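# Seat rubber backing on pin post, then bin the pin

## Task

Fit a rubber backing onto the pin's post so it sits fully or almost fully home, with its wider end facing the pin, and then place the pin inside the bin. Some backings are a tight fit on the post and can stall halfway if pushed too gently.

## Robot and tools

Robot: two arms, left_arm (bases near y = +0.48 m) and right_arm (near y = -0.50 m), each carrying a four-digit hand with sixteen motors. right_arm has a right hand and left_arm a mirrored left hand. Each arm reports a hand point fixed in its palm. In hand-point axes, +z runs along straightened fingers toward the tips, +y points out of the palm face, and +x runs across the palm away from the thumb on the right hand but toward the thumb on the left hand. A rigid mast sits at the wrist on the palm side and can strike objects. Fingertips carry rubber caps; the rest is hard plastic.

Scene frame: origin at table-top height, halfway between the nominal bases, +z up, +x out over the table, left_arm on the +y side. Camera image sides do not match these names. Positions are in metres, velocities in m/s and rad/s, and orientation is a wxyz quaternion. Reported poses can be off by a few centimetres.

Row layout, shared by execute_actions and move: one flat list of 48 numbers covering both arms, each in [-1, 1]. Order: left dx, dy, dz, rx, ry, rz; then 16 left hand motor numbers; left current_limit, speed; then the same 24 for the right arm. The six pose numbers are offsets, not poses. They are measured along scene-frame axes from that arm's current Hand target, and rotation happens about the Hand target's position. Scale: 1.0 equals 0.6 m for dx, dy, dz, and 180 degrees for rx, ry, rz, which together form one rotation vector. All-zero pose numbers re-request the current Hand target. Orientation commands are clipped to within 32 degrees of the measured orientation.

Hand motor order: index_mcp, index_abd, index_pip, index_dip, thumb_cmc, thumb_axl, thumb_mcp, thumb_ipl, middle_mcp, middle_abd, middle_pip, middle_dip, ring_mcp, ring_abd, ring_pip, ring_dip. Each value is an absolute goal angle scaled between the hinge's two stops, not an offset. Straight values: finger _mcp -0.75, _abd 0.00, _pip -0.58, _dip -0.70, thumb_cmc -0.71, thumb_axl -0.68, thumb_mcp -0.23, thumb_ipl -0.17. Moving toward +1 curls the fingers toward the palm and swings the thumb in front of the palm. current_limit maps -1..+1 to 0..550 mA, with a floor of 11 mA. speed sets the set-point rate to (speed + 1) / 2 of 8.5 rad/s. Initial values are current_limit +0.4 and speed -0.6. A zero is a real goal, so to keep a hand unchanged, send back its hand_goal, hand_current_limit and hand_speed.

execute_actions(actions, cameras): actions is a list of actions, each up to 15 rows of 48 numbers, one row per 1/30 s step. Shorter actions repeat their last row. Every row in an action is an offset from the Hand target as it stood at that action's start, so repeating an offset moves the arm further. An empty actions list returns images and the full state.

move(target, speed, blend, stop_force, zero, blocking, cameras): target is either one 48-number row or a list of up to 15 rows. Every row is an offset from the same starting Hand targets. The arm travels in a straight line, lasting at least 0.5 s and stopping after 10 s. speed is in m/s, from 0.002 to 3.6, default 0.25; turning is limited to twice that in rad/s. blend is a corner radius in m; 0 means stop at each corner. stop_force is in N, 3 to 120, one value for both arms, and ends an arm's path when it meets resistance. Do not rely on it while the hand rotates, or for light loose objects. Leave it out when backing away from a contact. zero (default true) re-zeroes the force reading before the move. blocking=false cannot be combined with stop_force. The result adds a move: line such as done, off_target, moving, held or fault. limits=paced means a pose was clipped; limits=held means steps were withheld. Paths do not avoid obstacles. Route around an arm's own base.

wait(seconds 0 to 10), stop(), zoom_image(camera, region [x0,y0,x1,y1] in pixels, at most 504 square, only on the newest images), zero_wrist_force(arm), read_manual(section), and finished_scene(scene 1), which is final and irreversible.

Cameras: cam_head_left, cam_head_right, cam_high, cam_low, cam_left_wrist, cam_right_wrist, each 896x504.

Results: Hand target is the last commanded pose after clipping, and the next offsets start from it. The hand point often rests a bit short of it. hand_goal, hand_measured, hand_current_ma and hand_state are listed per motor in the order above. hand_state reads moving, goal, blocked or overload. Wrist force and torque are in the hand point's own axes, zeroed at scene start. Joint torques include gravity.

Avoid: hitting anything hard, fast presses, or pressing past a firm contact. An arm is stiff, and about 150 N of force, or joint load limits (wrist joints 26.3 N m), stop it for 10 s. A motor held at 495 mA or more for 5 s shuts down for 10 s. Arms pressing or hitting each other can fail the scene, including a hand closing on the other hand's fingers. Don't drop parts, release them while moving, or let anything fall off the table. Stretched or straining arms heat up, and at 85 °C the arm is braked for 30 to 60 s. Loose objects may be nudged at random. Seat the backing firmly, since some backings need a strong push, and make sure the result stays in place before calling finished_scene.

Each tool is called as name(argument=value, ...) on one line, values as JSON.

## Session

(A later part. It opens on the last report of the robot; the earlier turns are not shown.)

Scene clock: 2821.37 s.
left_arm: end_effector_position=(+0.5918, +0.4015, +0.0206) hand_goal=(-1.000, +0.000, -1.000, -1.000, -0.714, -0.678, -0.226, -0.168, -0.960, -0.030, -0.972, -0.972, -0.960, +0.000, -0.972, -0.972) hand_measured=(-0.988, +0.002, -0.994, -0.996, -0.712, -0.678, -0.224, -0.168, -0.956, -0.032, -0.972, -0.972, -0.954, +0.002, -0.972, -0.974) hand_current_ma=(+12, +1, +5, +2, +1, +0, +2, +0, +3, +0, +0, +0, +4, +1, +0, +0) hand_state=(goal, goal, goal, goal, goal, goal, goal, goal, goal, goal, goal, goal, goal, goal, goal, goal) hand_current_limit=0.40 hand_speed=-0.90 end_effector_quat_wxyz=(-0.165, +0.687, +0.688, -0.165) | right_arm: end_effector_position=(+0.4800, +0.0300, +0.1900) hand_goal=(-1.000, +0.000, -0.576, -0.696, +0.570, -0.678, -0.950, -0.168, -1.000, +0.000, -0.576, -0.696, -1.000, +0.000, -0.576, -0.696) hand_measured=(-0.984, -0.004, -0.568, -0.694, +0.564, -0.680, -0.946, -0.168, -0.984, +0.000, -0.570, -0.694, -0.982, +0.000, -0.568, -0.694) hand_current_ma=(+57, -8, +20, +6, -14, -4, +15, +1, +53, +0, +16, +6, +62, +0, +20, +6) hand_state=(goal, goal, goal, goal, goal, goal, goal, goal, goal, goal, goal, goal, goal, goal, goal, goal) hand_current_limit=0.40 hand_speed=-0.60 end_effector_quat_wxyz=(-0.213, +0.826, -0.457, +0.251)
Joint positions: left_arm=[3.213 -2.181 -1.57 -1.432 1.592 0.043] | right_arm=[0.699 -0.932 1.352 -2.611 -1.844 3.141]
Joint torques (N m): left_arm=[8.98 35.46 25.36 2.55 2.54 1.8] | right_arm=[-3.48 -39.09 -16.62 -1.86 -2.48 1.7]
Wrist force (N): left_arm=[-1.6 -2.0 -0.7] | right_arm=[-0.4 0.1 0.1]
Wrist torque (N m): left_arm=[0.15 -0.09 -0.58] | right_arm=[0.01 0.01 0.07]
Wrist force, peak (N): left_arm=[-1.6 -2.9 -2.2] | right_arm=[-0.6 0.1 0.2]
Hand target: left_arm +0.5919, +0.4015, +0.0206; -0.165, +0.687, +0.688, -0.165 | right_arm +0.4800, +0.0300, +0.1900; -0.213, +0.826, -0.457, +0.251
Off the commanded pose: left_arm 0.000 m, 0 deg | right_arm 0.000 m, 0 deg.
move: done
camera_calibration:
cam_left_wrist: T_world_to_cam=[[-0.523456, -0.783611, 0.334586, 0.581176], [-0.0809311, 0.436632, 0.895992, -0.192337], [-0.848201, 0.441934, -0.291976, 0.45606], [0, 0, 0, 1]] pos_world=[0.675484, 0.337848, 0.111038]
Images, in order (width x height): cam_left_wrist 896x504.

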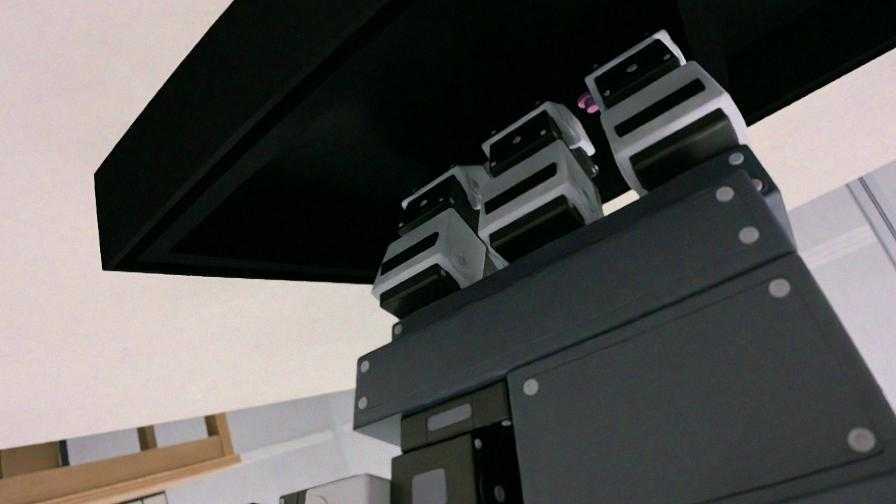

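move(target=[0,0,-0.0005,0,0,0, -1.0, 0.0, -1.0, -1.0, -0.714, -0.678, -0.226, -0.168, -0.959, 0.16, -0.971, -0.971, -0.959, -0.16, -0.971, -0.971, 0.4, -0.97, 0,0,0,0,0,0, -1.0, 0, -0.576, -0.696, 0.571, -0.678, -0.95, -0.168, -1.0, 0, -0.576, -0.696, -1.0, 0, -0.576, -0.696, 0.4, -0.6], speed=0.01)

wait(seconds=2.0, cameras=["cam_left_wrist", "cam_right_wrist"])

zoom_image(camera="cam_left_wrist", region=[550, 70, 650, 150])

zoom_image(camera="cam_right_wrist", region=[640, 180, 840, 340])

Scene clock: 2839.50 s.
left_arm: end_effector_position=(+0.5919, +0.4015, +0.0203) hand_goal=(-1.000, +0.000, -1.000, -1.000, -0.714, -0.678, -0.226, -0.168, -0.960, +0.160, -0.972, -0.972, -0.960, -0.160, -0.972, -0.972) hand_measured=(-0.988, +0.002, -0.994, -0.996, -0.712, -0.678, -0.224, -0.168, -0.956, +0.046, -0.972, -0.972, -0.958, -0.080, -0.972, -0.974) hand_current_ma=(+12, +1, +5, +2, +1, +0, +2, +0, +2, -49, +0, +0, +1, +37, +0, +0) hand_state=(goal, goal, goal, goal, goal, goal, goal, goal, goal, moving, goal, goal, goal, moving, goal, goal) hand_current_limit=0.40 hand_speed=-0.97 end_effector_quat_wxyz=(-0.165, +0.687, +0.688, -0.165) | right_arm: end_effector_position=(+0.4800, +0.0300, +0.1900) hand_goal=(-1.000, +0.000, -0.576, -0.696, +0.570, -0.678, -0.950, -0.168, -1.000, +0.000, -0.576, -0.696, -1.000, +0.000, -0.576, -0.696) hand_measured=(-0.984, -0.004, -0.568, -0.694, +0.564, -0.680, -0.946, -0.168, -0.984, +0.000, -0.570, -0.694, -0.982, +0.000, -0.568, -0.694) hand_current_ma=(+57, -8, +20, +6, -14, -4, +15, +1, +53, +0, +16, +6, +62, +0, +20, +6) hand_state=(goal, goal, goal, goal, goal, goal, goal, goal, goal, goal, goal, goal, goal, goal, goal, goal) hand_current_limit=0.40 hand_speed=-0.60 end_effector_quat_wxyz=(-0.213, +0.826, -0.457, +0.251)
Joint positions: left_arm=[3.213 -2.181 -1.57 -1.431 1.592 0.043] | right_arm=[0.699 -0.932 1.352 -2.611 -1.844 3.141]
Joint torques (N m): left_arm=[8.9 32.89 3.39 3.25 2.2 0.97] | right_arm=[-2.78 -38.59 -16.44 -1.91 -2.25 1.42]
Wrist force (N): left_arm=[-1.4 -2.5 -2.1] | right_arm=[-0.3 0.1 0.0]
Wrist torque (N m): left_arm=[0.29 -0.15 -0.54] | right_arm=[0.03 0.02 0.08]
Wrist force, peak (N): left_arm=[-1.3 -2.4 -2.4] | right_arm=[-0.6 0.2 0.2]
Hand target: left_arm +0.5919, +0.4015, +0.0203; -0.165, +0.687, +0.688, -0.165 | right_arm +0.4800, +0.0300, +0.1900; -0.213, +0.826, -0.457, +0.251
Off the commanded pose: left_arm 0.000 m, 0 deg | right_arm 0.000 m, 0 deg.
move: done

Scene clock: 2841.50 s.
left_arm: end_effector_position=(+0.5919, +0.4015, +0.0203) hand_goal=(-1.000, +0.000, -1.000, -1.000, -0.714, -0.678, -0.226, -0.168, -0.960, +0.160, -0.972, -0.972, -0.960, -0.160, -0.972, -0.972) hand_measured=(-0.988, +0.002, -0.994, -0.996, -0.712, -0.678, -0.224, -0.168, -0.956, +0.052, -0.972, -0.972, -0.958, -0.088, -0.972, -0.974) hand_current_ma=(+12, +1, +5, +2, +1, +0, +2, +0, +2, -255, +0, +0, +1, +140, +0, +0) hand_state=(goal, goal, goal, goal, goal, goal, goal, goal, goal, blocked, goal, goal, goal, blocked, goal, goal) hand_current_limit=0.40 hand_speed=-0.97 end_effector_quat_wxyz=(-0.165, +0.687, +0.688, -0.165) | right_arm: end_effector_position=(+0.4800, +0.0300, +0.1900) hand_goal=(-1.000, +0.000, -0.576, -0.696, +0.570, -0.678, -0.950, -0.168, -1.000, +0.000, -0.576, -0.696, -1.000, +0.000, -0.576, -0.696) hand_measured=(-0.984, -0.004, -0.568, -0.694, +0.564, -0.680, -0.946, -0.168, -0.984, +0.000, -0.570, -0.694, -0.982, +0.000, -0.568, -0.694) hand_current_ma=(+57, -8, +20, +6, -14, -4, +15, +1, +53, +0, +16, +6, +62, +0, +20, +6) hand_state=(goal, goal, goal, goal, goal, goal, goal, goal, goal, goal, goal, goal, goal, goal, goal, goal) hand_current_limit=0.40 hand_speed=-0.60 end_effector_quat_wxyz=(-0.213, +0.826, -0.457, +0.251)
Joint positions: left_arm=[3.213 -2.181 -1.57 -1.431 1.592 0.043] | right_arm=[0.699 -0.932 1.352 -2.611 -1.844 3.141]
Joint torques (N m): left_arm=[8.35 37.26 3.85 1.44 2.07 0.53] | right_arm=[-2.68 -39.39 -15.64 -2.17 -2.3 1.68]
Wrist force (N): left_arm=[-1.5 -2.4 -1.2] | right_arm=[-0.4 0.0 0.2]
Wrist torque (N m): left_arm=[0.31 -0.08 -0.54] | right_arm=[-0.01 0.01 0.07]
Wrist force, peak (N): left_arm=[-1.7 -2.4 -2.5] | right_arm=[-0.6 0.2 0.1]
Hand target: left_arm +0.5919, +0.4015, +0.0203; -0.165, +0.687, +0.688, -0.165 | right_arm +0.4800, +0.0300, +0.1900; -0.213, +0.826, -0.457, +0.251
Off the commanded pose: left_arm 0.000 m, 0 deg | right_arm 0.000 m, 0 deg.
wait: 2.00 s; at rest by 0.17 s
camera_calibration:
cam_left_wrist: T_world_to_cam=[[-0.523456, -0.783611, 0.334586, 0.581328], [-0.0809311, 0.436632, 0.895992, -0.19206], [-0.848201, 0.441934, -0.291976, 0.456057], [0, 0, 0, 1]] pos_world=[0.675584, 0.337848, 0.110738]
cam_right_wrist: T_world_to_cam=[[-0.729314, 0.380109, -0.568875, 0.487404], [-0.339425, 0.520921, 0.783219, -0.0552204], [0.594048, 0.764302, -0.250896, -0.13781], [0, 0, 0, 1]] pos_world=[0.418593, -0.0511726, 0.285946]
Images, in order (width x height): cam_left_wrist 896x504, cam_right_wrist 896x504.

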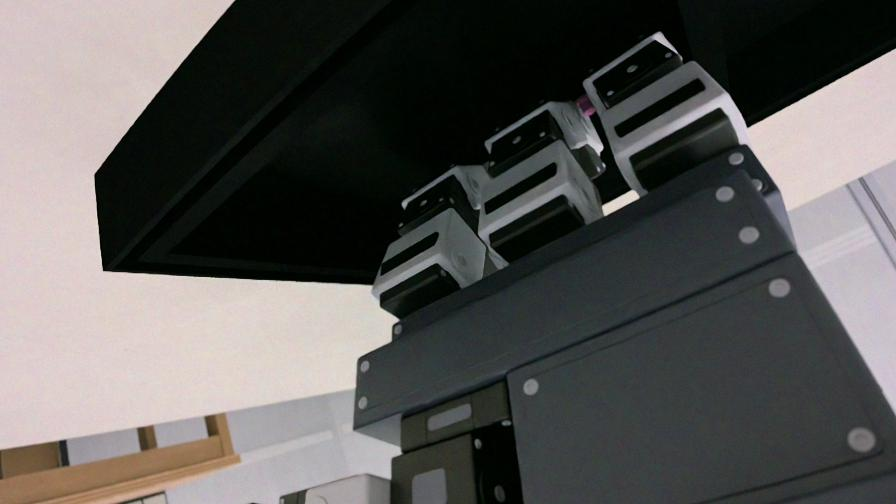

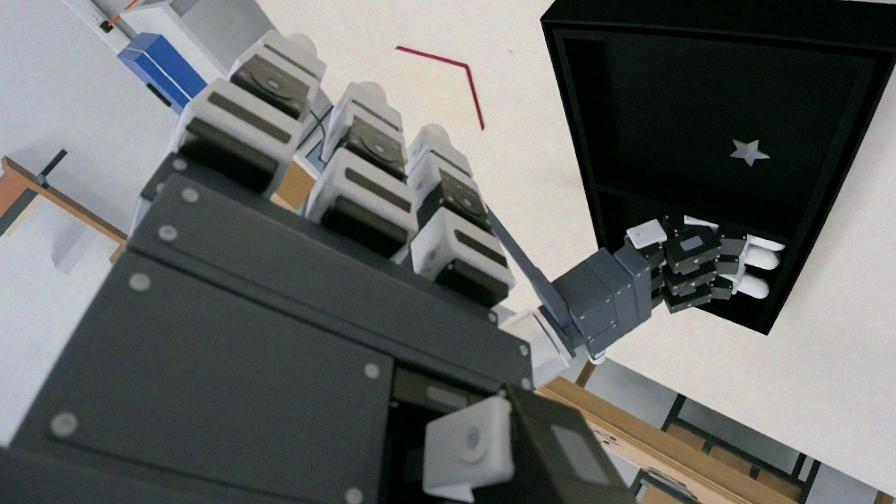

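Scaled by 5.040 from the camera's 896x504 image, which has a finer 1280x720 frame.

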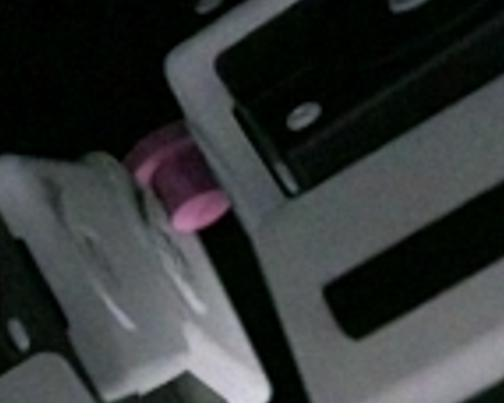

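Scaled by 2.520 from the camera's 896x504 image, which has a finer 1280x720 frame.

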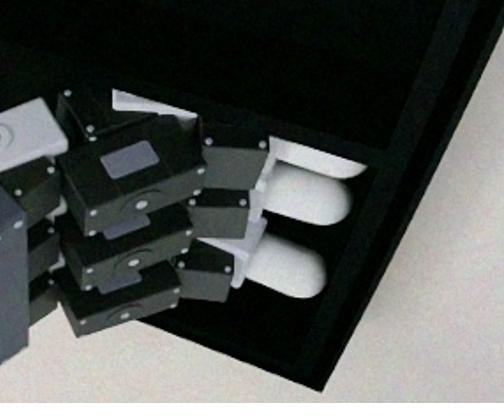

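move(target=[0,0,0.01,0,0,0, -1.0, 0.0, -1.0, -1.0, -0.714, -0.678, -0.226, -0.168, -0.959, 0.16, -0.971, -0.971, -0.959, -0.16, -0.971, -0.971, 0.4, -0.97, 0,0,0,0,0,0, -1.0, 0, -0.576, -0.696, 0.571, -0.678, -0.95, -0.168, -1.0, 0, -0.576, -0.696, -1.0, 0, -0.576, -0.696, 0.4, -0.6], speed=0.01, cameras=["cam_left_wrist"])

zoom_image(camera="cam_left_wrist", region=[550, 70, 650, 150])

Scene clock: 2853.80 s.
left_arm: end_effector_position=(+0.5919, +0.4015, +0.0264) hand_goal=(-1.000, +0.000, -1.000, -1.000, -0.714, -0.678, -0.226, -0.168, -0.960, +0.160, -0.972, -0.972, -0.960, -0.160, -0.972, -0.972) hand_measured=(-0.988, +0.002, -0.994, -0.996, -0.712, -0.678, -0.224, -0.168, -0.954, +0.052, -0.972, -0.972, -0.956, -0.088, -0.972, -0.974) hand_current_ma=(+12, +1, +5, +2, +1, +0, +2, +0, +5, -253, +0, +0, +3, +140, +0, +0) hand_state=(goal, goal, goal, goal, goal, goal, goal, goal, goal, blocked, goal, goal, goal, blocked, goal, goal) hand_current_limit=0.40 hand_speed=-0.97 end_effector_quat_wxyz=(-0.165, +0.687, +0.688, -0.165) | right_arm: end_effector_position=(+0.4800, +0.0300, +0.1900) hand_goal=(-1.000, +0.000, -0.576, -0.696, +0.570, -0.678, -0.950, -0.168, -1.000, +0.000, -0.576, -0.696, -1.000, +0.000, -0.576, -0.696) hand_measured=(-0.984, -0.004, -0.568, -0.694, +0.564, -0.680, -0.946, -0.168, -0.984, +0.000, -0.570, -0.694, -0.982, +0.000, -0.568, -0.694) hand_current_ma=(+57, -8, +20, +6, -14, -4, +15, +1, +53, +0, +16, +6, +62, +0, +20, +6) hand_state=(goal, goal, goal, goal, goal, goal, goal, goal, goal, goal, goal, goal, goal, goal, goal, goal) hand_current_limit=0.40 hand_speed=-0.60 end_effector_quat_wxyz=(-0.213, +0.826, -0.457, +0.251)
Joint positions: left_arm=[3.213 -2.173 -1.565 -1.444 1.592 0.043] | right_arm=[0.699 -0.932 1.352 -2.611 -1.844 3.141]
Joint torques (N m): left_arm=[8.27 41.07 26.66 0.53 1.63 -0.35] | right_arm=[-2.66 -39.58 -15.56 -2.21 -2.18 1.57]
Wrist force (N): left_arm=[-1.6 -1.9 -0.5] | right_arm=[-0.4 -0.1 0.1]
Wrist torque (N m): left_arm=[0.12 -0.06 -0.58] | right_arm=[-0.01 0.02 0.06]
Wrist force, peak (N): left_arm=[-1.5 -2.5 -2.5] | right_arm=[-0.5 0.4 0.2]
Hand target: left_arm +0.5919, +0.4015, +0.0263; -0.165, +0.687, +0.688, -0.165 | right_arm +0.4800, +0.0300, +0.1900; -0.213, +0.826, -0.457, +0.251
Off the commanded pose: left_arm 0.000 m, 0 deg | right_arm 0.000 m, 0 deg.
move: done
camera_calibration:
cam_left_wrist: T_world_to_cam=[[-0.523456, -0.783611, 0.334586, 0.579288], [-0.0809311, 0.436632, 0.895992, -0.197526], [-0.848201, 0.441934, -0.291976, 0.457838], [0, 0, 0, 1]] pos_world=[0.675584, 0.337848, 0.116838]
Images, in order (width x height): cam_left_wrist 896x504.

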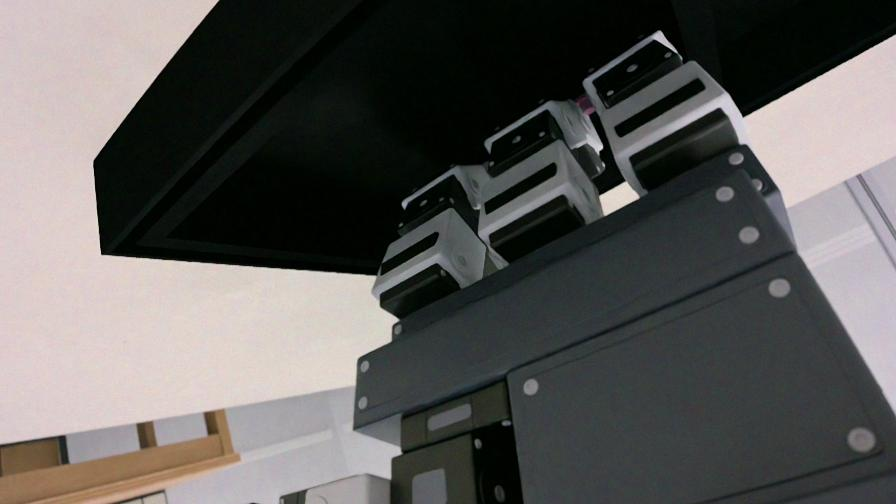

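Scaled by 5.040 from the camera's 896x504 image, which has a finer 1280x720 frame.

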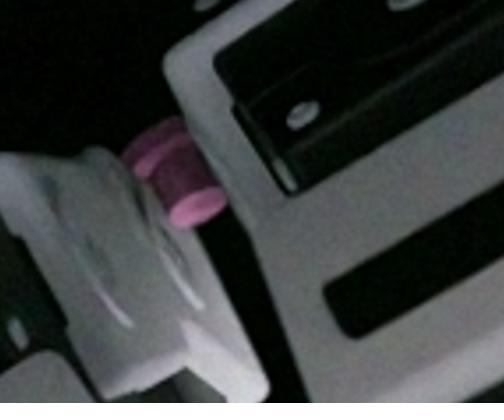

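move(target=[0,0,0.1895,0,0,0, -1.0, 0.0, -1.0, -1.0, -0.714, -0.678, -0.226, -0.168, -0.959, 0.16, -0.971, -0.971, -0.959, -0.16, -0.971, -0.971, 0.4, -0.97, -0.1,-0.55,0.2333,0,0,0, -1.0, 0, -0.576, -0.696, 0.571, -0.678, -0.95, -0.168, -1.0, 0, -0.576, -0.696, -1.0, 0, -0.576, -0.696, 0.4, -0.6], speed=0.12, cameras=["cam_left_wrist"])

zoom_image(camera="cam_left_wrist", region=[550, 70, 650, 150])

move(target=[-0.1423,-0.4875,0,0,0,-0.5, -1.0, 0.0, -1.0, -1.0, -0.714, -0.678, -0.226, -0.168, -0.959, 0.16, -0.971, -0.971, -0.959, -0.16, -0.971, -0.971, 0.4, -0.97, 0,0,0,0,0,0, -1.0, 0, -0.576, -0.696, 0.571, -0.678, -0.95, -0.168, -1.0, 0, -0.576, -0.696, -1.0, 0, -0.576, -0.696, 0.4, -0.6], speed=0.18, cameras=["cam_left_wrist", "cam_high"])

zoom_image(camera="cam_left_wrist", region=[550, 70, 650, 150])

Scene clock: 2914.00 s.
left_arm: end_effector_position=(+0.5920, +0.4015, +0.1176) hand_goal=(-1.000, +0.000, -1.000, -1.000, -0.714, -0.678, -0.226, -0.168, -0.960, +0.160, -0.972, -0.972, -0.960, -0.160, -0.972, -0.972) hand_measured=(-0.988, +0.002, -0.994, -0.996, -0.712, -0.678, -0.224, -0.168, -0.954, +0.052, -0.972, -0.972, -0.956, -0.088, -0.972, -0.974) hand_current_ma=(+12, +1, +5, +2, +1, +0, +2, +0, +5, -253, +0, +0, +4, +140, +0, +0) hand_state=(goal, goal, goal, goal, goal, goal, goal, goal, goal, blocked, goal, goal, goal, blocked, goal, goal) hand_current_limit=0.40 hand_speed=-0.97 end_effector_quat_wxyz=(-0.165, +0.687, +0.688, -0.165) end_effector_velocity=(+0.000, +0.000, -0.002) end_effector_angular_velocity=(+0.000, -0.001, +0.000) | right_arm: end_effector_position=(+0.4343, -0.2213, +0.2965) hand_goal=(-1.000, +0.000, -0.576, -0.696, +0.570, -0.678, -0.950, -0.168, -1.000, +0.000, -0.576, -0.696, -1.000, +0.000, -0.576, -0.696) hand_measured=(-0.988, -0.002, -0.570, -0.694, +0.568, -0.678, -0.946, -0.168, -0.988, +0.000, -0.572, -0.694, -0.986, +0.000, -0.570, -0.694) hand_current_ma=(+42, -4, +16, +6, -7, -1, +14, +1, +39, +0, +12, +6, +46, +0, +16, +6) hand_state=(goal, goal, goal, goal, goal, goal, goal, goal, goal, goal, goal, goal, goal, goal, goal, goal) hand_current_limit=0.40 hand_speed=-0.60 end_effector_quat_wxyz=(-0.213, +0.826, -0.457, +0.251)
Joint positions: left_arm=[3.213 -2.071 -1.469 -1.643 1.592 0.043] | right_arm=[0.355 -1.469 1.83 -2.6 -1.636 2.861]
Joint velocities: left_arm=[0 -0.001 -0.003 0.006 0 0] | right_arm=[within noise]
Joint torques (N m): left_arm=[7.64 30.58 5.04 3.59 1.1 -1.36] | right_arm=[5.61 -16.58 -31 -4.38 -1.97 1.73]
Wrist force (N): left_arm=[-1.5 -1.8 -0.8] | right_arm=[-0.4 -0.2 0.2]
Wrist torque (N m): left_arm=[0.14 -0.09 -0.58] | right_arm=[-0.01 -0.01 0.07]
Wrist force, peak (N): left_arm=[-1.7 -2.1 -0.9] | right_arm=[4.1 -1.4 -3.7]
Hand target: left_arm +0.5919, +0.4015, +0.1173; -0.165, +0.687, +0.688, -0.165 (not the last commanded pose) | right_arm +0.4343, -0.2212, +0.2965; -0.213, +0.826, -0.457, +0.251 (not the last commanded pose)
Off the commanded pose: left_arm 0.022 m, 0 deg | right_arm 0.087 m, 0 deg.
move: held (right_arm; a check stopped the path), off_target (left_arm; braked when a check withheld steps of right_arm); limits=held
pose unreachable (right arm): on one or more control steps of this call, first in action 0 (counted from 0), this arm could not follow its commanded pose, so it was not sent that pose on those steps. It may still have moved: this result reports where it is.
cause: moving toward the commanded pose would bring two parts of the arm too close to each other (joints 5 (wrist 2) and 6 (wrist 3) lie between them).
camera_calibration:
cam_left_wrist: T_world_to_cam=[[-0.523543, -0.783628, 0.334409, 0.548875], [-0.0811741, 0.436591, 0.89599, -0.279063], [-0.848124, 0.441944, -0.292185, 0.484456], [0, 0, 0, 1]] pos_world=[0.675585, 0.337848, 0.208039]
Images, in order (width x height): cam_left_wrist 896x504.

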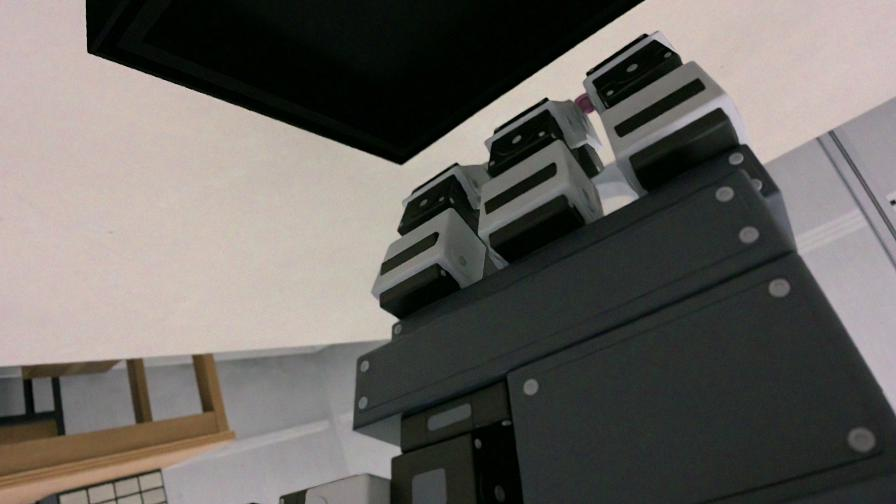

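Scaled by 5.040 from the camera's 896x504 image, which has a finer 1280x720 frame.

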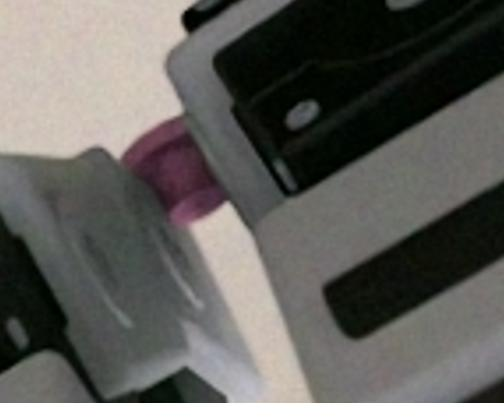

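Scene clock: 2918.83 s.
left_arm: end_effector_position=(+0.5066, +0.1090, +0.1173) hand_goal=(-1.000, +0.000, -1.000, -1.000, -0.714, -0.678, -0.226, -0.168, -0.960, +0.160, -0.972, -0.972, -0.960, -0.160, -0.972, -0.972) hand_measured=(-0.988, +0.002, -0.994, -0.996, -0.712, -0.678, -0.224, -0.168, -0.954, +0.052, -0.972, -0.972, -0.956, -0.088, -0.972, -0.974) hand_current_ma=(+12, +1, +5, +2, +1, +0, +2, +0, +5, -253, +0, +0, +4, +140, +0, +0) hand_state=(goal, goal, goal, goal, goal, goal, goal, goal, goal, blocked, goal, goal, goal, blocked, goal, goal) hand_current_limit=0.40 hand_speed=-0.97 end_effector_quat_wxyz=(-0.233, +0.972, +0.000, +0.000) | right_arm: end_effector_position=(+0.4343, -0.2212, +0.2965) hand_goal=(-1.000, +0.000, -0.576, -0.696, +0.570, -0.678, -0.950, -0.168, -1.000, +0.000, -0.576, -0.696, -1.000, +0.000, -0.576, -0.696) hand_measured=(-0.988, -0.002, -0.570, -0.694, +0.568, -0.678, -0.946, -0.168, -0.988, +0.000, -0.572, -0.694, -0.986, +0.000, -0.570, -0.694) hand_current_ma=(+42, -4, +16, +6, -7, -1, +14, +1, +39, +0, +12, +6, +46, +0, +16, +6) hand_state=(goal, goal, goal, goal, goal, goal, goal, goal, goal, goal, goal, goal, goal, goal, goal, goal) hand_current_limit=0.40 hand_speed=-0.60 end_effector_quat_wxyz=(-0.213, +0.826, -0.457, +0.251)
Joint positions: left_arm=[2.716 -2.057 -1.557 -1.315 1.991 1.075] | right_arm=[0.355 -1.469 1.83 -2.6 -1.636 2.861]
Joint torques (N m): left_arm=[4.97 50.15 9.59 -0.62 -1.78 0.83] | right_arm=[6.75 -15.7 -30.96 -4.25 -1.94 1.75]
Wrist force (N): left_arm=[-1.4 -1.5 -0.6] | right_arm=[-0.1 -0.4 0.2]
Wrist torque (N m): left_arm=[0.18 -0.08 -0.40] | right_arm=[-0.03 -0.05 0.10]
Wrist force, peak (N): left_arm=[-1.7 -1.9 -0.6] | right_arm=[-0.6 0.1 0.1]
Hand target: left_arm +0.5065, +0.1090, +0.1173; -0.233, +0.972, +0.000, +0.000 | right_arm +0.4343, -0.2212, +0.2965; -0.213, +0.826, -0.457, +0.251
Off the commanded pose: left_arm 0.000 m, 0 deg | right_arm 0.000 m, 0 deg.
move: done
camera_calibration:
cam_left_wrist: T_world_to_cam=[[-0.78371, 0.523411, 0.334426, 0.264342], [0.436445, 0.0809558, 0.896082, -0.381479], [0.441945, 0.848226, -0.291886, -0.156553], [0, 0, 0, 1]] pos_world=[0.44285, 0.025316, 0.207738]
Images, in order (width x height): cam_high 896x504, cam_left_wrist 896x504.

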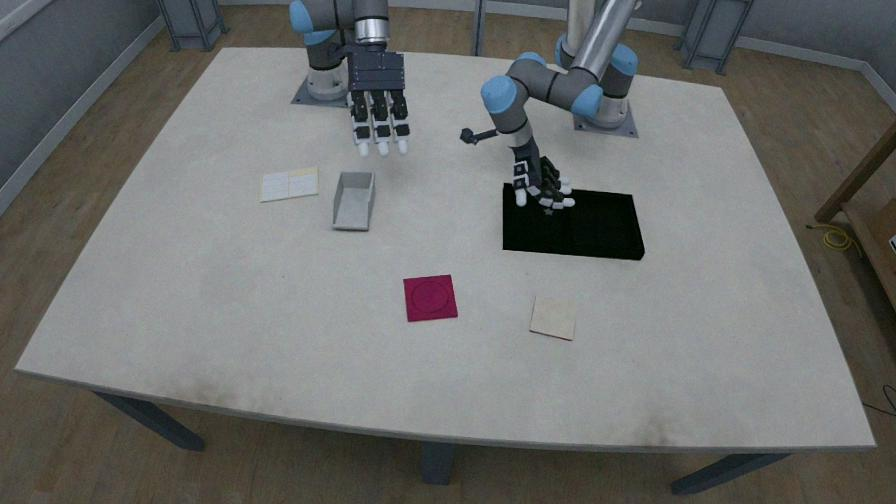

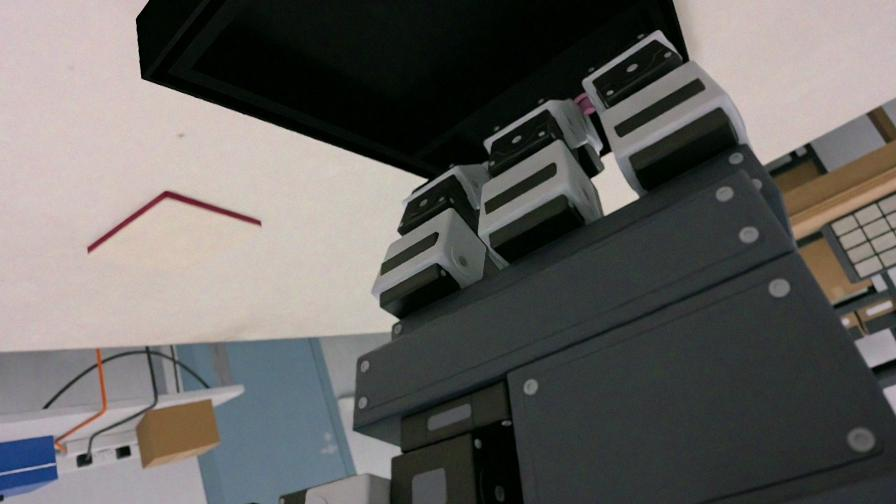

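Scaled by 5.040 from the camera's 896x504 image, which has a finer 1280x720 frame.

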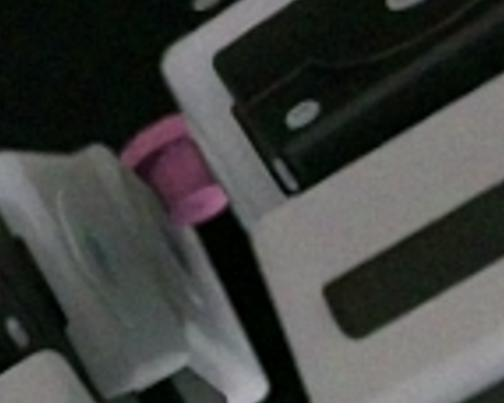

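move(target=[0,0,-0.0922,0,0,0, -1.0, 0.0, -1.0, -1.0, -0.714, -0.678, -0.226, -0.168, -0.959, 0.16, -0.971, -0.971, -0.959, -0.16, -0.971, -0.971, 0.4, -0.97, 0,0,0,0,0,0, -1.0, 0, -0.576, -0.696, 0.571, -0.678, -0.95, -0.168, -1.0, 0, -0.576, -0.696, -1.0, 0, -0.576, -0.696, 0.4, -0.6], speed=0.06, cameras=["cam_left_wrist"])

zoom_image(camera="cam_left_wrist", region=[500, 0, 660, 130])

Scene clock: 2934.30 s.
left_arm: end_effector_position=(+0.5064, +0.1091, +0.0618) hand_goal=(-1.000, +0.000, -1.000, -1.000, -0.714, -0.678, -0.226, -0.168, -0.960, +0.160, -0.972, -0.972, -0.960, -0.160, -0.972, -0.972) hand_measured=(-0.988, +0.002, -0.994, -0.996, -0.712, -0.678, -0.224, -0.168, -0.954, +0.052, -0.972, -0.972, -0.954, -0.088, -0.972, -0.974) hand_current_ma=(+12, +1, +5, +2, +1, +0, +2, +0, +5, -253, +0, +0, +4, +140, +0, +0) hand_state=(goal, goal, goal, goal, goal, goal, goal, goal, goal, blocked, goal, goal, goal, blocked, goal, goal) hand_current_limit=0.40 hand_speed=-0.97 end_effector_quat_wxyz=(-0.233, +0.972, +0.000, +0.000) | right_arm: end_effector_position=(+0.4343, -0.2212, +0.2965) hand_goal=(-1.000, +0.000, -0.576, -0.696, +0.570, -0.678, -0.950, -0.168, -1.000, +0.000, -0.576, -0.696, -1.000, +0.000, -0.576, -0.696) hand_measured=(-0.988, -0.002, -0.570, -0.694, +0.568, -0.678, -0.946, -0.168, -0.988, +0.000, -0.572, -0.694, -0.986, +0.000, -0.570, -0.694) hand_current_ma=(+42, -4, +16, +6, -7, -1, +14, +1, +39, +0, +12, +6, +46, +0, +16, +6) hand_state=(goal, goal, goal, goal, goal, goal, goal, goal, goal, goal, goal, goal, goal, goal, goal, goal) hand_current_limit=0.40 hand_speed=-0.60 end_effector_quat_wxyz=(-0.213, +0.826, -0.457, +0.251)
Joint positions: left_arm=[2.716 -2.123 -1.614 -1.193 1.991 1.075] | right_arm=[0.355 -1.469 1.83 -2.6 -1.636 2.861]
Joint torques (N m): left_arm=[7.52 50.6 31.84 -0.81 -1.18 -1.11] | right_arm=[6.81 -15.16 -30.69 -4.32 -2.03 1.69]
Wrist force (N): left_arm=[-1.4 -1.8 -0.8] | right_arm=[-0.2 -0.1 0.1]
Wrist torque (N m): left_arm=[0.15 -0.08 -0.40] | right_arm=[0.01 -0.03 0.10]
Wrist force, peak (N): left_arm=[-1.5 -2.0 -1.3] | right_arm=[-0.5 0.1 0.3]
Hand target: left_arm +0.5065, +0.1090, +0.0620; -0.233, +0.972, +0.000, +0.000 | right_arm +0.4343, -0.2212, +0.2965; -0.213, +0.826, -0.457, +0.251
Off the commanded pose: left_arm 0.000 m, 0 deg | right_arm 0.000 m, 0 deg.
move: done
camera_calibration:
cam_left_wrist: T_world_to_cam=[[-0.783481, 0.523422, 0.334943, 0.282589], [0.436944, 0.0807701, 0.895855, -0.331891], [0.441857, 0.848237, -0.291988, -0.172739], [0, 0, 0, 1]] pos_world=[0.442746, 0.0254169, 0.152238]
Images, in order (width x height): cam_left_wrist 896x504.

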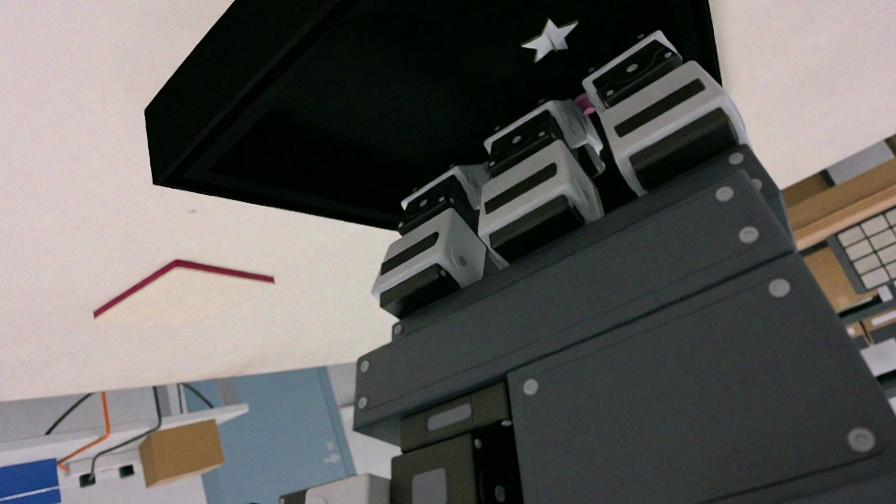

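Scaled by 3.150 from the camera's 896x504 image, which has a finer 1280x720 frame.

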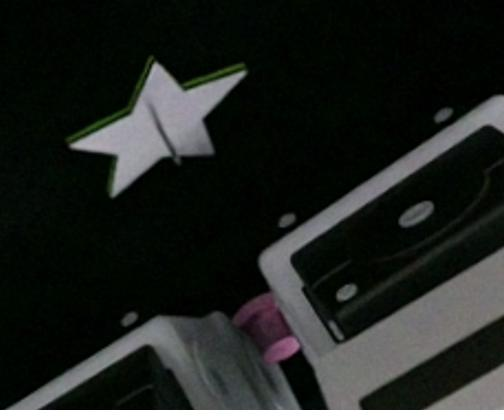

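zoom_image(camera="cam_left_wrist", region=[515, 10, 585, 66])

zoom_image(camera="cam_left_wrist", region=[565, 80, 615, 120])

Scaled by 7.200 from the camera's 896x504 image, which has a finer 1280x720 frame.

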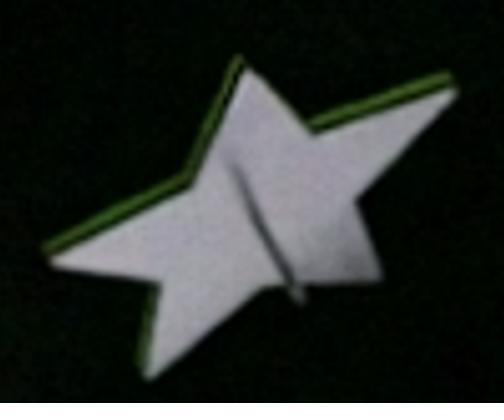

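Scaled by 10.080 from the camera's 896x504 image, which has a finer 1280x720 frame.

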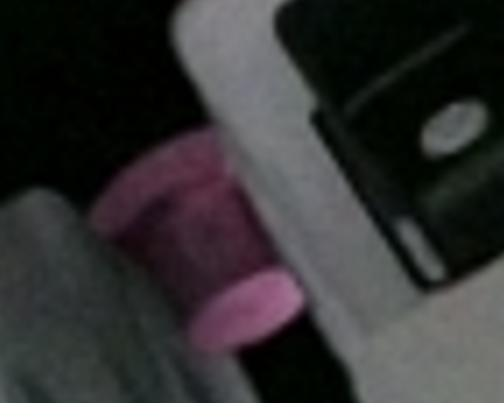

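move(target=[[0.001,0.0062,0,0,0,0, -1.0, 0.0, -1.0, -1.0, -0.714, -0.678, -0.226, -0.168, -0.959, 0.16, -0.971, -0.971, -0.959, -0.16, -0.971, -0.971, 0.4, -0.97, 0,0,0,0,0,0, -1.0, 0, -0.576, -0.696, 0.571, -0.678, -0.95, -0.168, -1.0, 0, -0.576, -0.696, -1.0, 0, -0.576, -0.696, 0.4, -0.6],[0.001,0.0062,-0.0475,0,0,0, -1.0, 0.0, -1.0, -1.0, -0.714, -0.678, -0.226, -0.168, -0.959, 0.16, -0.971, -0.971, -0.959, -0.16, -0.971, -0.971, 0.4, -0.97, 0,0,0,0,0,0, -1.0, 0, -0.576, -0.696, 0.571, -0.678, -0.95, -0.168, -1.0, 0, -0.576, -0.696, -1.0, 0, -0.576, -0.696, 0.4, -0.6]], speed=0.03, stop_force=4, cameras=["cam_left_wrist"])

zoom_image(camera="cam_left_wrist", region=[545, 60, 625, 124])

Scene clock: 3092.37 s.
left_arm: end_effector_position=(+0.5071, +0.1127, +0.0335) hand_goal=(-1.000, +0.000, -1.000, -1.000, -0.714, -0.678, -0.226, -0.168, -0.960, +0.160, -0.972, -0.972, -0.960, -0.160, -0.972, -0.972) hand_measured=(-0.988, +0.002, -0.994, -0.996, -0.712, -0.678, -0.224, -0.168, -0.954, +0.052, -0.972, -0.972, -0.954, -0.088, -0.972, -0.974) hand_current_ma=(+12, +1, +5, +2, +1, +0, +2, +0, +5, -253, +0, +0, +4, +140, +0, +0) hand_state=(goal, goal, goal, goal, goal, goal, goal, goal, goal, blocked, goal, goal, goal, blocked, goal, goal) hand_current_limit=0.40 hand_speed=-0.97 end_effector_quat_wxyz=(-0.233, +0.972, +0.000, +0.000) | right_arm: end_effector_position=(+0.4343, -0.2212, +0.2965) hand_goal=(-1.000, +0.000, -0.576, -0.696, +0.570, -0.678, -0.950, -0.168, -1.000, +0.000, -0.576, -0.696, -1.000, +0.000, -0.576, -0.696) hand_measured=(-0.988, -0.002, -0.570, -0.694, +0.568, -0.678, -0.946, -0.168, -0.988, +0.000, -0.572, -0.694, -0.986, +0.000, -0.570, -0.694) hand_current_ma=(+42, -4, +16, +6, -7, -1, +14, +1, +39, +0, +12, +6, +46, +0, +16, +6) hand_state=(goal, goal, goal, goal, goal, goal, goal, goal, goal, goal, goal, goal, goal, goal, goal, goal) hand_current_limit=0.40 hand_speed=-0.60 end_effector_quat_wxyz=(-0.213, +0.826, -0.457, +0.251)
Joint positions: left_arm=[2.722 -2.159 -1.642 -1.126 1.993 1.081] | right_arm=[0.355 -1.469 1.83 -2.6 -1.636 2.861]
Joint torques (N m): left_arm=[-6.99 51.78 30.82 -0.92 -1.65 -0.16] | right_arm=[6.74 -16.43 -30.58 -4.11 -2.02 1.53]
Wrist force (N): left_arm=[-1.8 -1.7 -0.6] | right_arm=[-0.1 -0.1 0.1]
Wrist torque (N m): left_arm=[0.14 -0.03 -0.55] | right_arm=[0.01 -0.04 0.09]
Wrist force, peak (N): left_arm=[-1.9 -1.9 -0.6] | right_arm=[-0.3 0.2 0.4]
Hand target: left_arm +0.5071, +0.1127, +0.0335; -0.233, +0.972, +0.000, +0.000 | right_arm +0.4343, -0.2212, +0.2965; -0.213, +0.826, -0.457, +0.251
Off the commanded pose: left_arm 0.000 m, 0 deg | right_arm 0.000 m, 0 deg.
move: done
camera_calibration:
cam_left_wrist: T_world_to_cam=[[-0.783611, 0.523456, 0.334586, 0.290834], [0.436632, 0.0809311, 0.895992, -0.30702], [0.441934, 0.848201, -0.291976, -0.184399], [0, 0, 0, 1]] pos_world=[0.443448, 0.029016, 0.123938]
Images, in order (width x height): cam_left_wrist 896x504.

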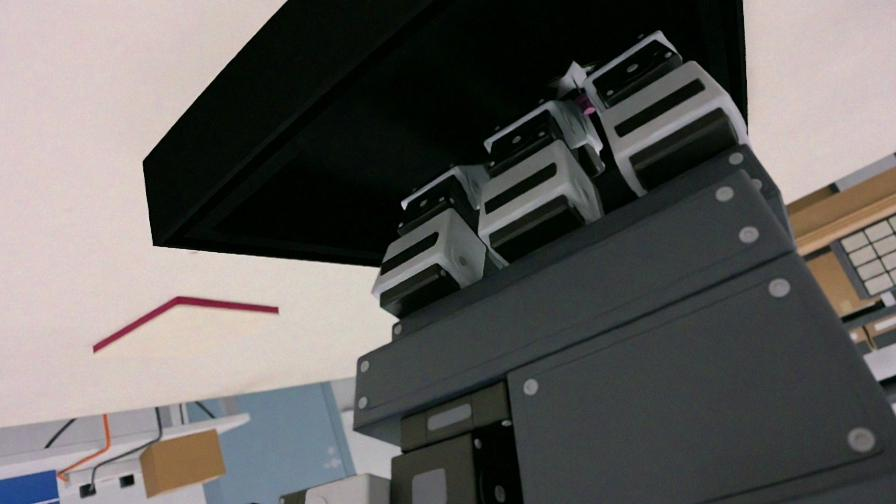

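Scaled by 6.300 from the camera's 896x504 image, which has a finer 1280x720 frame.

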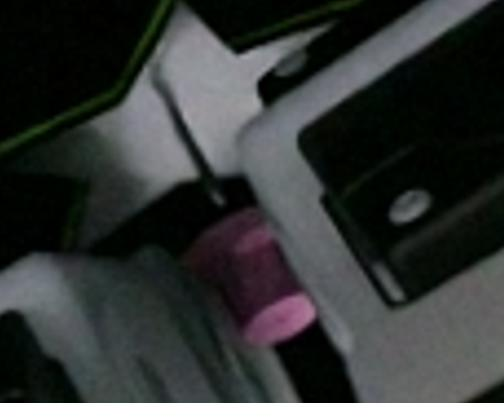

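move(target=[[-0.001,-0.0007,0,0,0,0, -1.0, 0.0, -1.0, -1.0, -0.714, -0.678, -0.226, -0.168, -0.959, 0.16, -0.971, -0.971, -0.959, -0.16, -0.971, -0.971, 0.4, -0.97, 0,0,0,0,0,0, -1.0, 0, -0.576, -0.696, 0.571, -0.678, -0.95, -0.168, -1.0, 0, -0.576, -0.696, -1.0, 0, -0.576, -0.696, 0.4, -0.6],[-0.001,-0.0007,-0.011,0,0,0, -1.0, 0.0, -1.0, -1.0, -0.714, -0.678, -0.226, -0.168, -0.959, 0.16, -0.971, -0.971, -0.959, -0.16, -0.971, -0.971, 0.4, -0.97, 0,0,0,0,0,0, -1.0, 0, -0.576, -0.696, 0.571, -0.678, -0.95, -0.168, -1.0, 0, -0.576, -0.696, -1.0, 0, -0.576, -0.696, 0.4, -0.6]], speed=0.005, stop_force=3, cameras=["cam_left_wrist"])

zoom_image(camera="cam_left_wrist", region=[545, 60, 625, 124])

Scene clock: 3128.33 s.
left_arm: end_effector_position=(+0.5065, +0.1123, +0.0268) hand_goal=(-1.000, +0.000, -1.000, -1.000, -0.714, -0.678, -0.226, -0.168, -0.960, +0.160, -0.972, -0.972, -0.960, -0.160, -0.972, -0.972) hand_measured=(-0.988, +0.002, -0.994, -0.996, -0.712, -0.678, -0.224, -0.168, -0.956, +0.052, -0.972, -0.972, -0.958, -0.088, -0.974, -0.974) hand_current_ma=(+12, +1, +5, +2, +1, +0, +2, +0, +2, -252, +0, +0, +1, +140, -1, +0) hand_state=(goal, goal, goal, goal, goal, goal, goal, goal, goal, blocked, goal, goal, goal, blocked, goal, goal) hand_current_limit=0.40 hand_speed=-0.97 end_effector_quat_wxyz=(-0.233, +0.972, +0.000, +0.000) | right_arm: end_effector_position=(+0.4343, -0.2212, +0.2965) hand_goal=(-1.000, +0.000, -0.576, -0.696, +0.570, -0.678, -0.950, -0.168, -1.000, +0.000, -0.576, -0.696, -1.000, +0.000, -0.576, -0.696) hand_measured=(-0.988, -0.002, -0.570, -0.694, +0.568, -0.678, -0.946, -0.168, -0.988, +0.000, -0.572, -0.694, -0.986, +0.000, -0.570, -0.694) hand_current_ma=(+42, -4, +16, +6, -7, -1, +14, +1, +39, +0, +12, +6, +46, +0, +16, +6) hand_state=(goal, goal, goal, goal, goal, goal, goal, goal, goal, goal, goal, goal, goal, goal, goal, goal) hand_current_limit=0.40 hand_speed=-0.60 end_effector_quat_wxyz=(-0.213, +0.826, -0.457, +0.251)
Joint positions: left_arm=[2.721 -2.169 -1.647 -1.112 1.992 1.08] | right_arm=[0.355 -1.469 1.83 -2.6 -1.636 2.861]
Joint torques (N m): left_arm=[6.48 45.28 8.03 0.29 0.39 1.73] | right_arm=[6.56 -15.79 -31.29 -4.1 -2.1 1.36]
Wrist force (N): left_arm=[-1.9 -1.6 -1.6] | right_arm=[-0.1 0.0 0.2]
Wrist torque (N m): left_arm=[0.39 -0.13 -0.38] | right_arm=[0.01 -0.05 0.11]
Wrist force, peak (N): left_arm=[-1.5 -2.4 -2.5] | right_arm=[-0.5 0.3 0.1]
Hand target: left_arm +0.5065, +0.1123, +0.0269; -0.233, +0.972, +0.000, +0.000 | right_arm +0.4343, -0.2212, +0.2965; -0.213, +0.826, -0.457, +0.251
Off the commanded pose: left_arm 0.000 m, 0 deg | right_arm 0.000 m, 0 deg.
move: done
camera_calibration:
cam_left_wrist: T_world_to_cam=[[-0.783611, 0.523456, 0.334586, 0.292737], [0.436632, 0.0809311, 0.895992, -0.300679], [0.441934, 0.848201, -0.291976, -0.185707], [0, 0, 0, 1]] pos_world=[0.442748, 0.028616, 0.117238]
Images, in order (width x height): cam_left_wrist 896x504.

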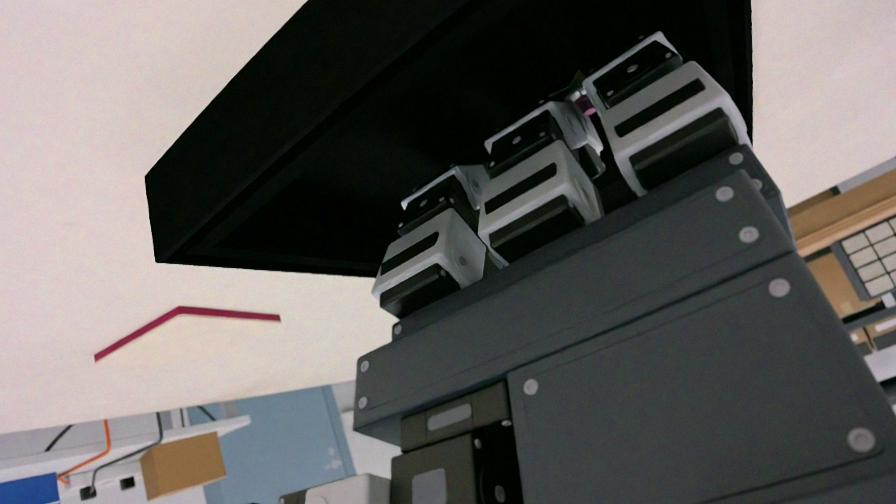

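Scaled by 6.300 from the camera's 896x504 image, which has a finer 1280x720 frame.

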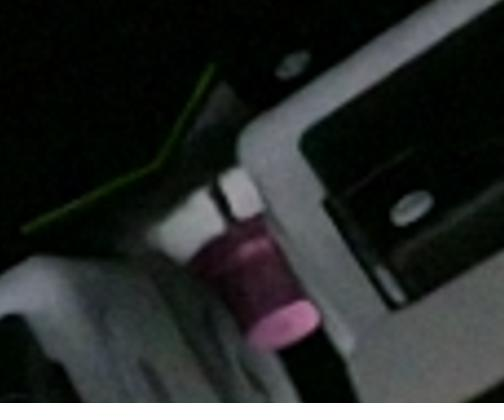

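move(target=[0,0,-0.006,0,0,0, -1.0, 0.0, -1.0, -1.0, -0.714, -0.678, -0.226, -0.168, -0.959, 0.16, -0.971, -0.971, -0.959, -0.16, -0.971, -0.971, 0.4, -0.97, 0,0,0,0,0,0, -1.0, 0, -0.576, -0.696, 0.571, -0.678, -0.95, -0.168, -1.0, 0, -0.576, -0.696, -1.0, 0, -0.576, -0.696, 0.4, -0.6], speed=0.004, stop_force=8, cameras=["cam_left_wrist"])

zoom_image(camera="cam_left_wrist", region=[545, 60, 625, 124])

Scene clock: 3164.13 s.
left_arm: end_effector_position=(+0.5065, +0.1123, +0.0232) hand_goal=(-1.000, +0.000, -1.000, -1.000, -0.714, -0.678, -0.226, -0.168, -0.960, +0.160, -0.972, -0.972, -0.960, -0.160, -0.972, -0.972) hand_measured=(-0.988, +0.002, -0.994, -0.996, -0.712, -0.678, -0.224, -0.168, -0.970, +0.054, -0.980, -0.972, -0.970, -0.088, -0.982, -0.974) hand_current_ma=(+12, +1, +5, +2, +1, +0, +2, +0, -9, -249, -7, +0, -10, +140, -9, +0) hand_state=(goal, goal, goal, goal, goal, goal, goal, goal, goal, blocked, goal, goal, goal, blocked, goal, goal) hand_current_limit=0.40 hand_speed=-0.97 end_effector_quat_wxyz=(-0.233, +0.972, +0.000, +0.000) | right_arm: end_effector_position=(+0.4343, -0.2212, +0.2965) hand_goal=(-1.000, +0.000, -0.576, -0.696, +0.570, -0.678, -0.950, -0.168, -1.000, +0.000, -0.576, -0.696, -1.000, +0.000, -0.576, -0.696) hand_measured=(-0.988, -0.002, -0.570, -0.694, +0.568, -0.678, -0.946, -0.168, -0.988, +0.000, -0.572, -0.694, -0.986, +0.000, -0.570, -0.694) hand_current_ma=(+42, -4, +16, +6, -7, -1, +14, +1, +39, +0, +12, +6, +46, +0, +16, +6) hand_state=(goal, goal, goal, goal, goal, goal, goal, goal, goal, goal, goal, goal, goal, goal, goal, goal) hand_current_limit=0.40 hand_speed=-0.60 end_effector_quat_wxyz=(-0.213, +0.826, -0.457, +0.251)
Joint positions: left_arm=[2.721 -2.174 -1.649 -1.105 1.992 1.08] | right_arm=[0.355 -1.469 1.83 -2.6 -1.636 2.861]
Joint torques (N m): left_arm=[6.58 40.65 5.61 0.53 2.73 1.38] | right_arm=[6.2 -16.41 -30.53 -4.18 -1.84 1.55]
Wrist force (N): left_arm=[-1.5 -2.9 -4.8] | right_arm=[0.0 -0.2 0.0]
Wrist torque (N m): left_arm=[0.65 -0.20 -0.37] | right_arm=[0.00 -0.05 0.11]
Wrist force, peak (N): left_arm=[-1.6 -3.0 -5.0] | right_arm=[-0.5 0.0 0.2]
Hand target: left_arm +0.5065, +0.1123, +0.0233; -0.233, +0.972, +0.000, +0.000 | right_arm +0.4343, -0.2212, +0.2965; -0.213, +0.826, -0.457, +0.251
Off the commanded pose: left_arm 0.000 m, 0 deg | right_arm 0.000 m, 0 deg.
move: done
camera_calibration:
cam_left_wrist: T_world_to_cam=[[-0.783611, 0.523456, 0.334586, 0.29402], [0.436632, 0.0809311, 0.895992, -0.297497], [0.441934, 0.848201, -0.291976, -0.186802], [0, 0, 0, 1]] pos_world=[0.442848, 0.028616, 0.113638]
Images, in order (width x height): cam_left_wrist 896x504.

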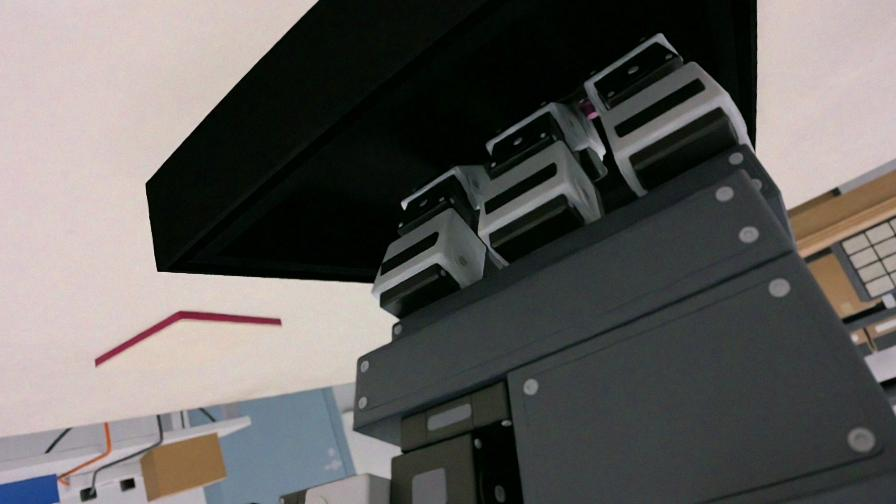

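Scaled by 6.300 from the camera's 896x504 image, which has a finer 1280x720 frame.

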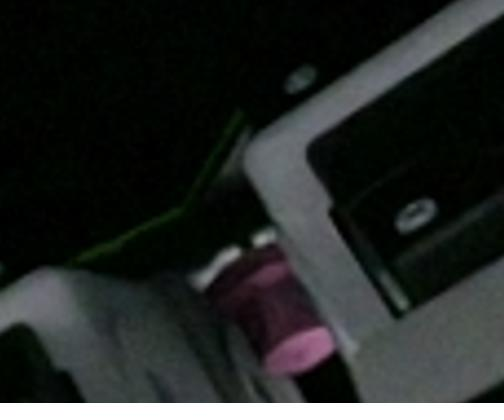

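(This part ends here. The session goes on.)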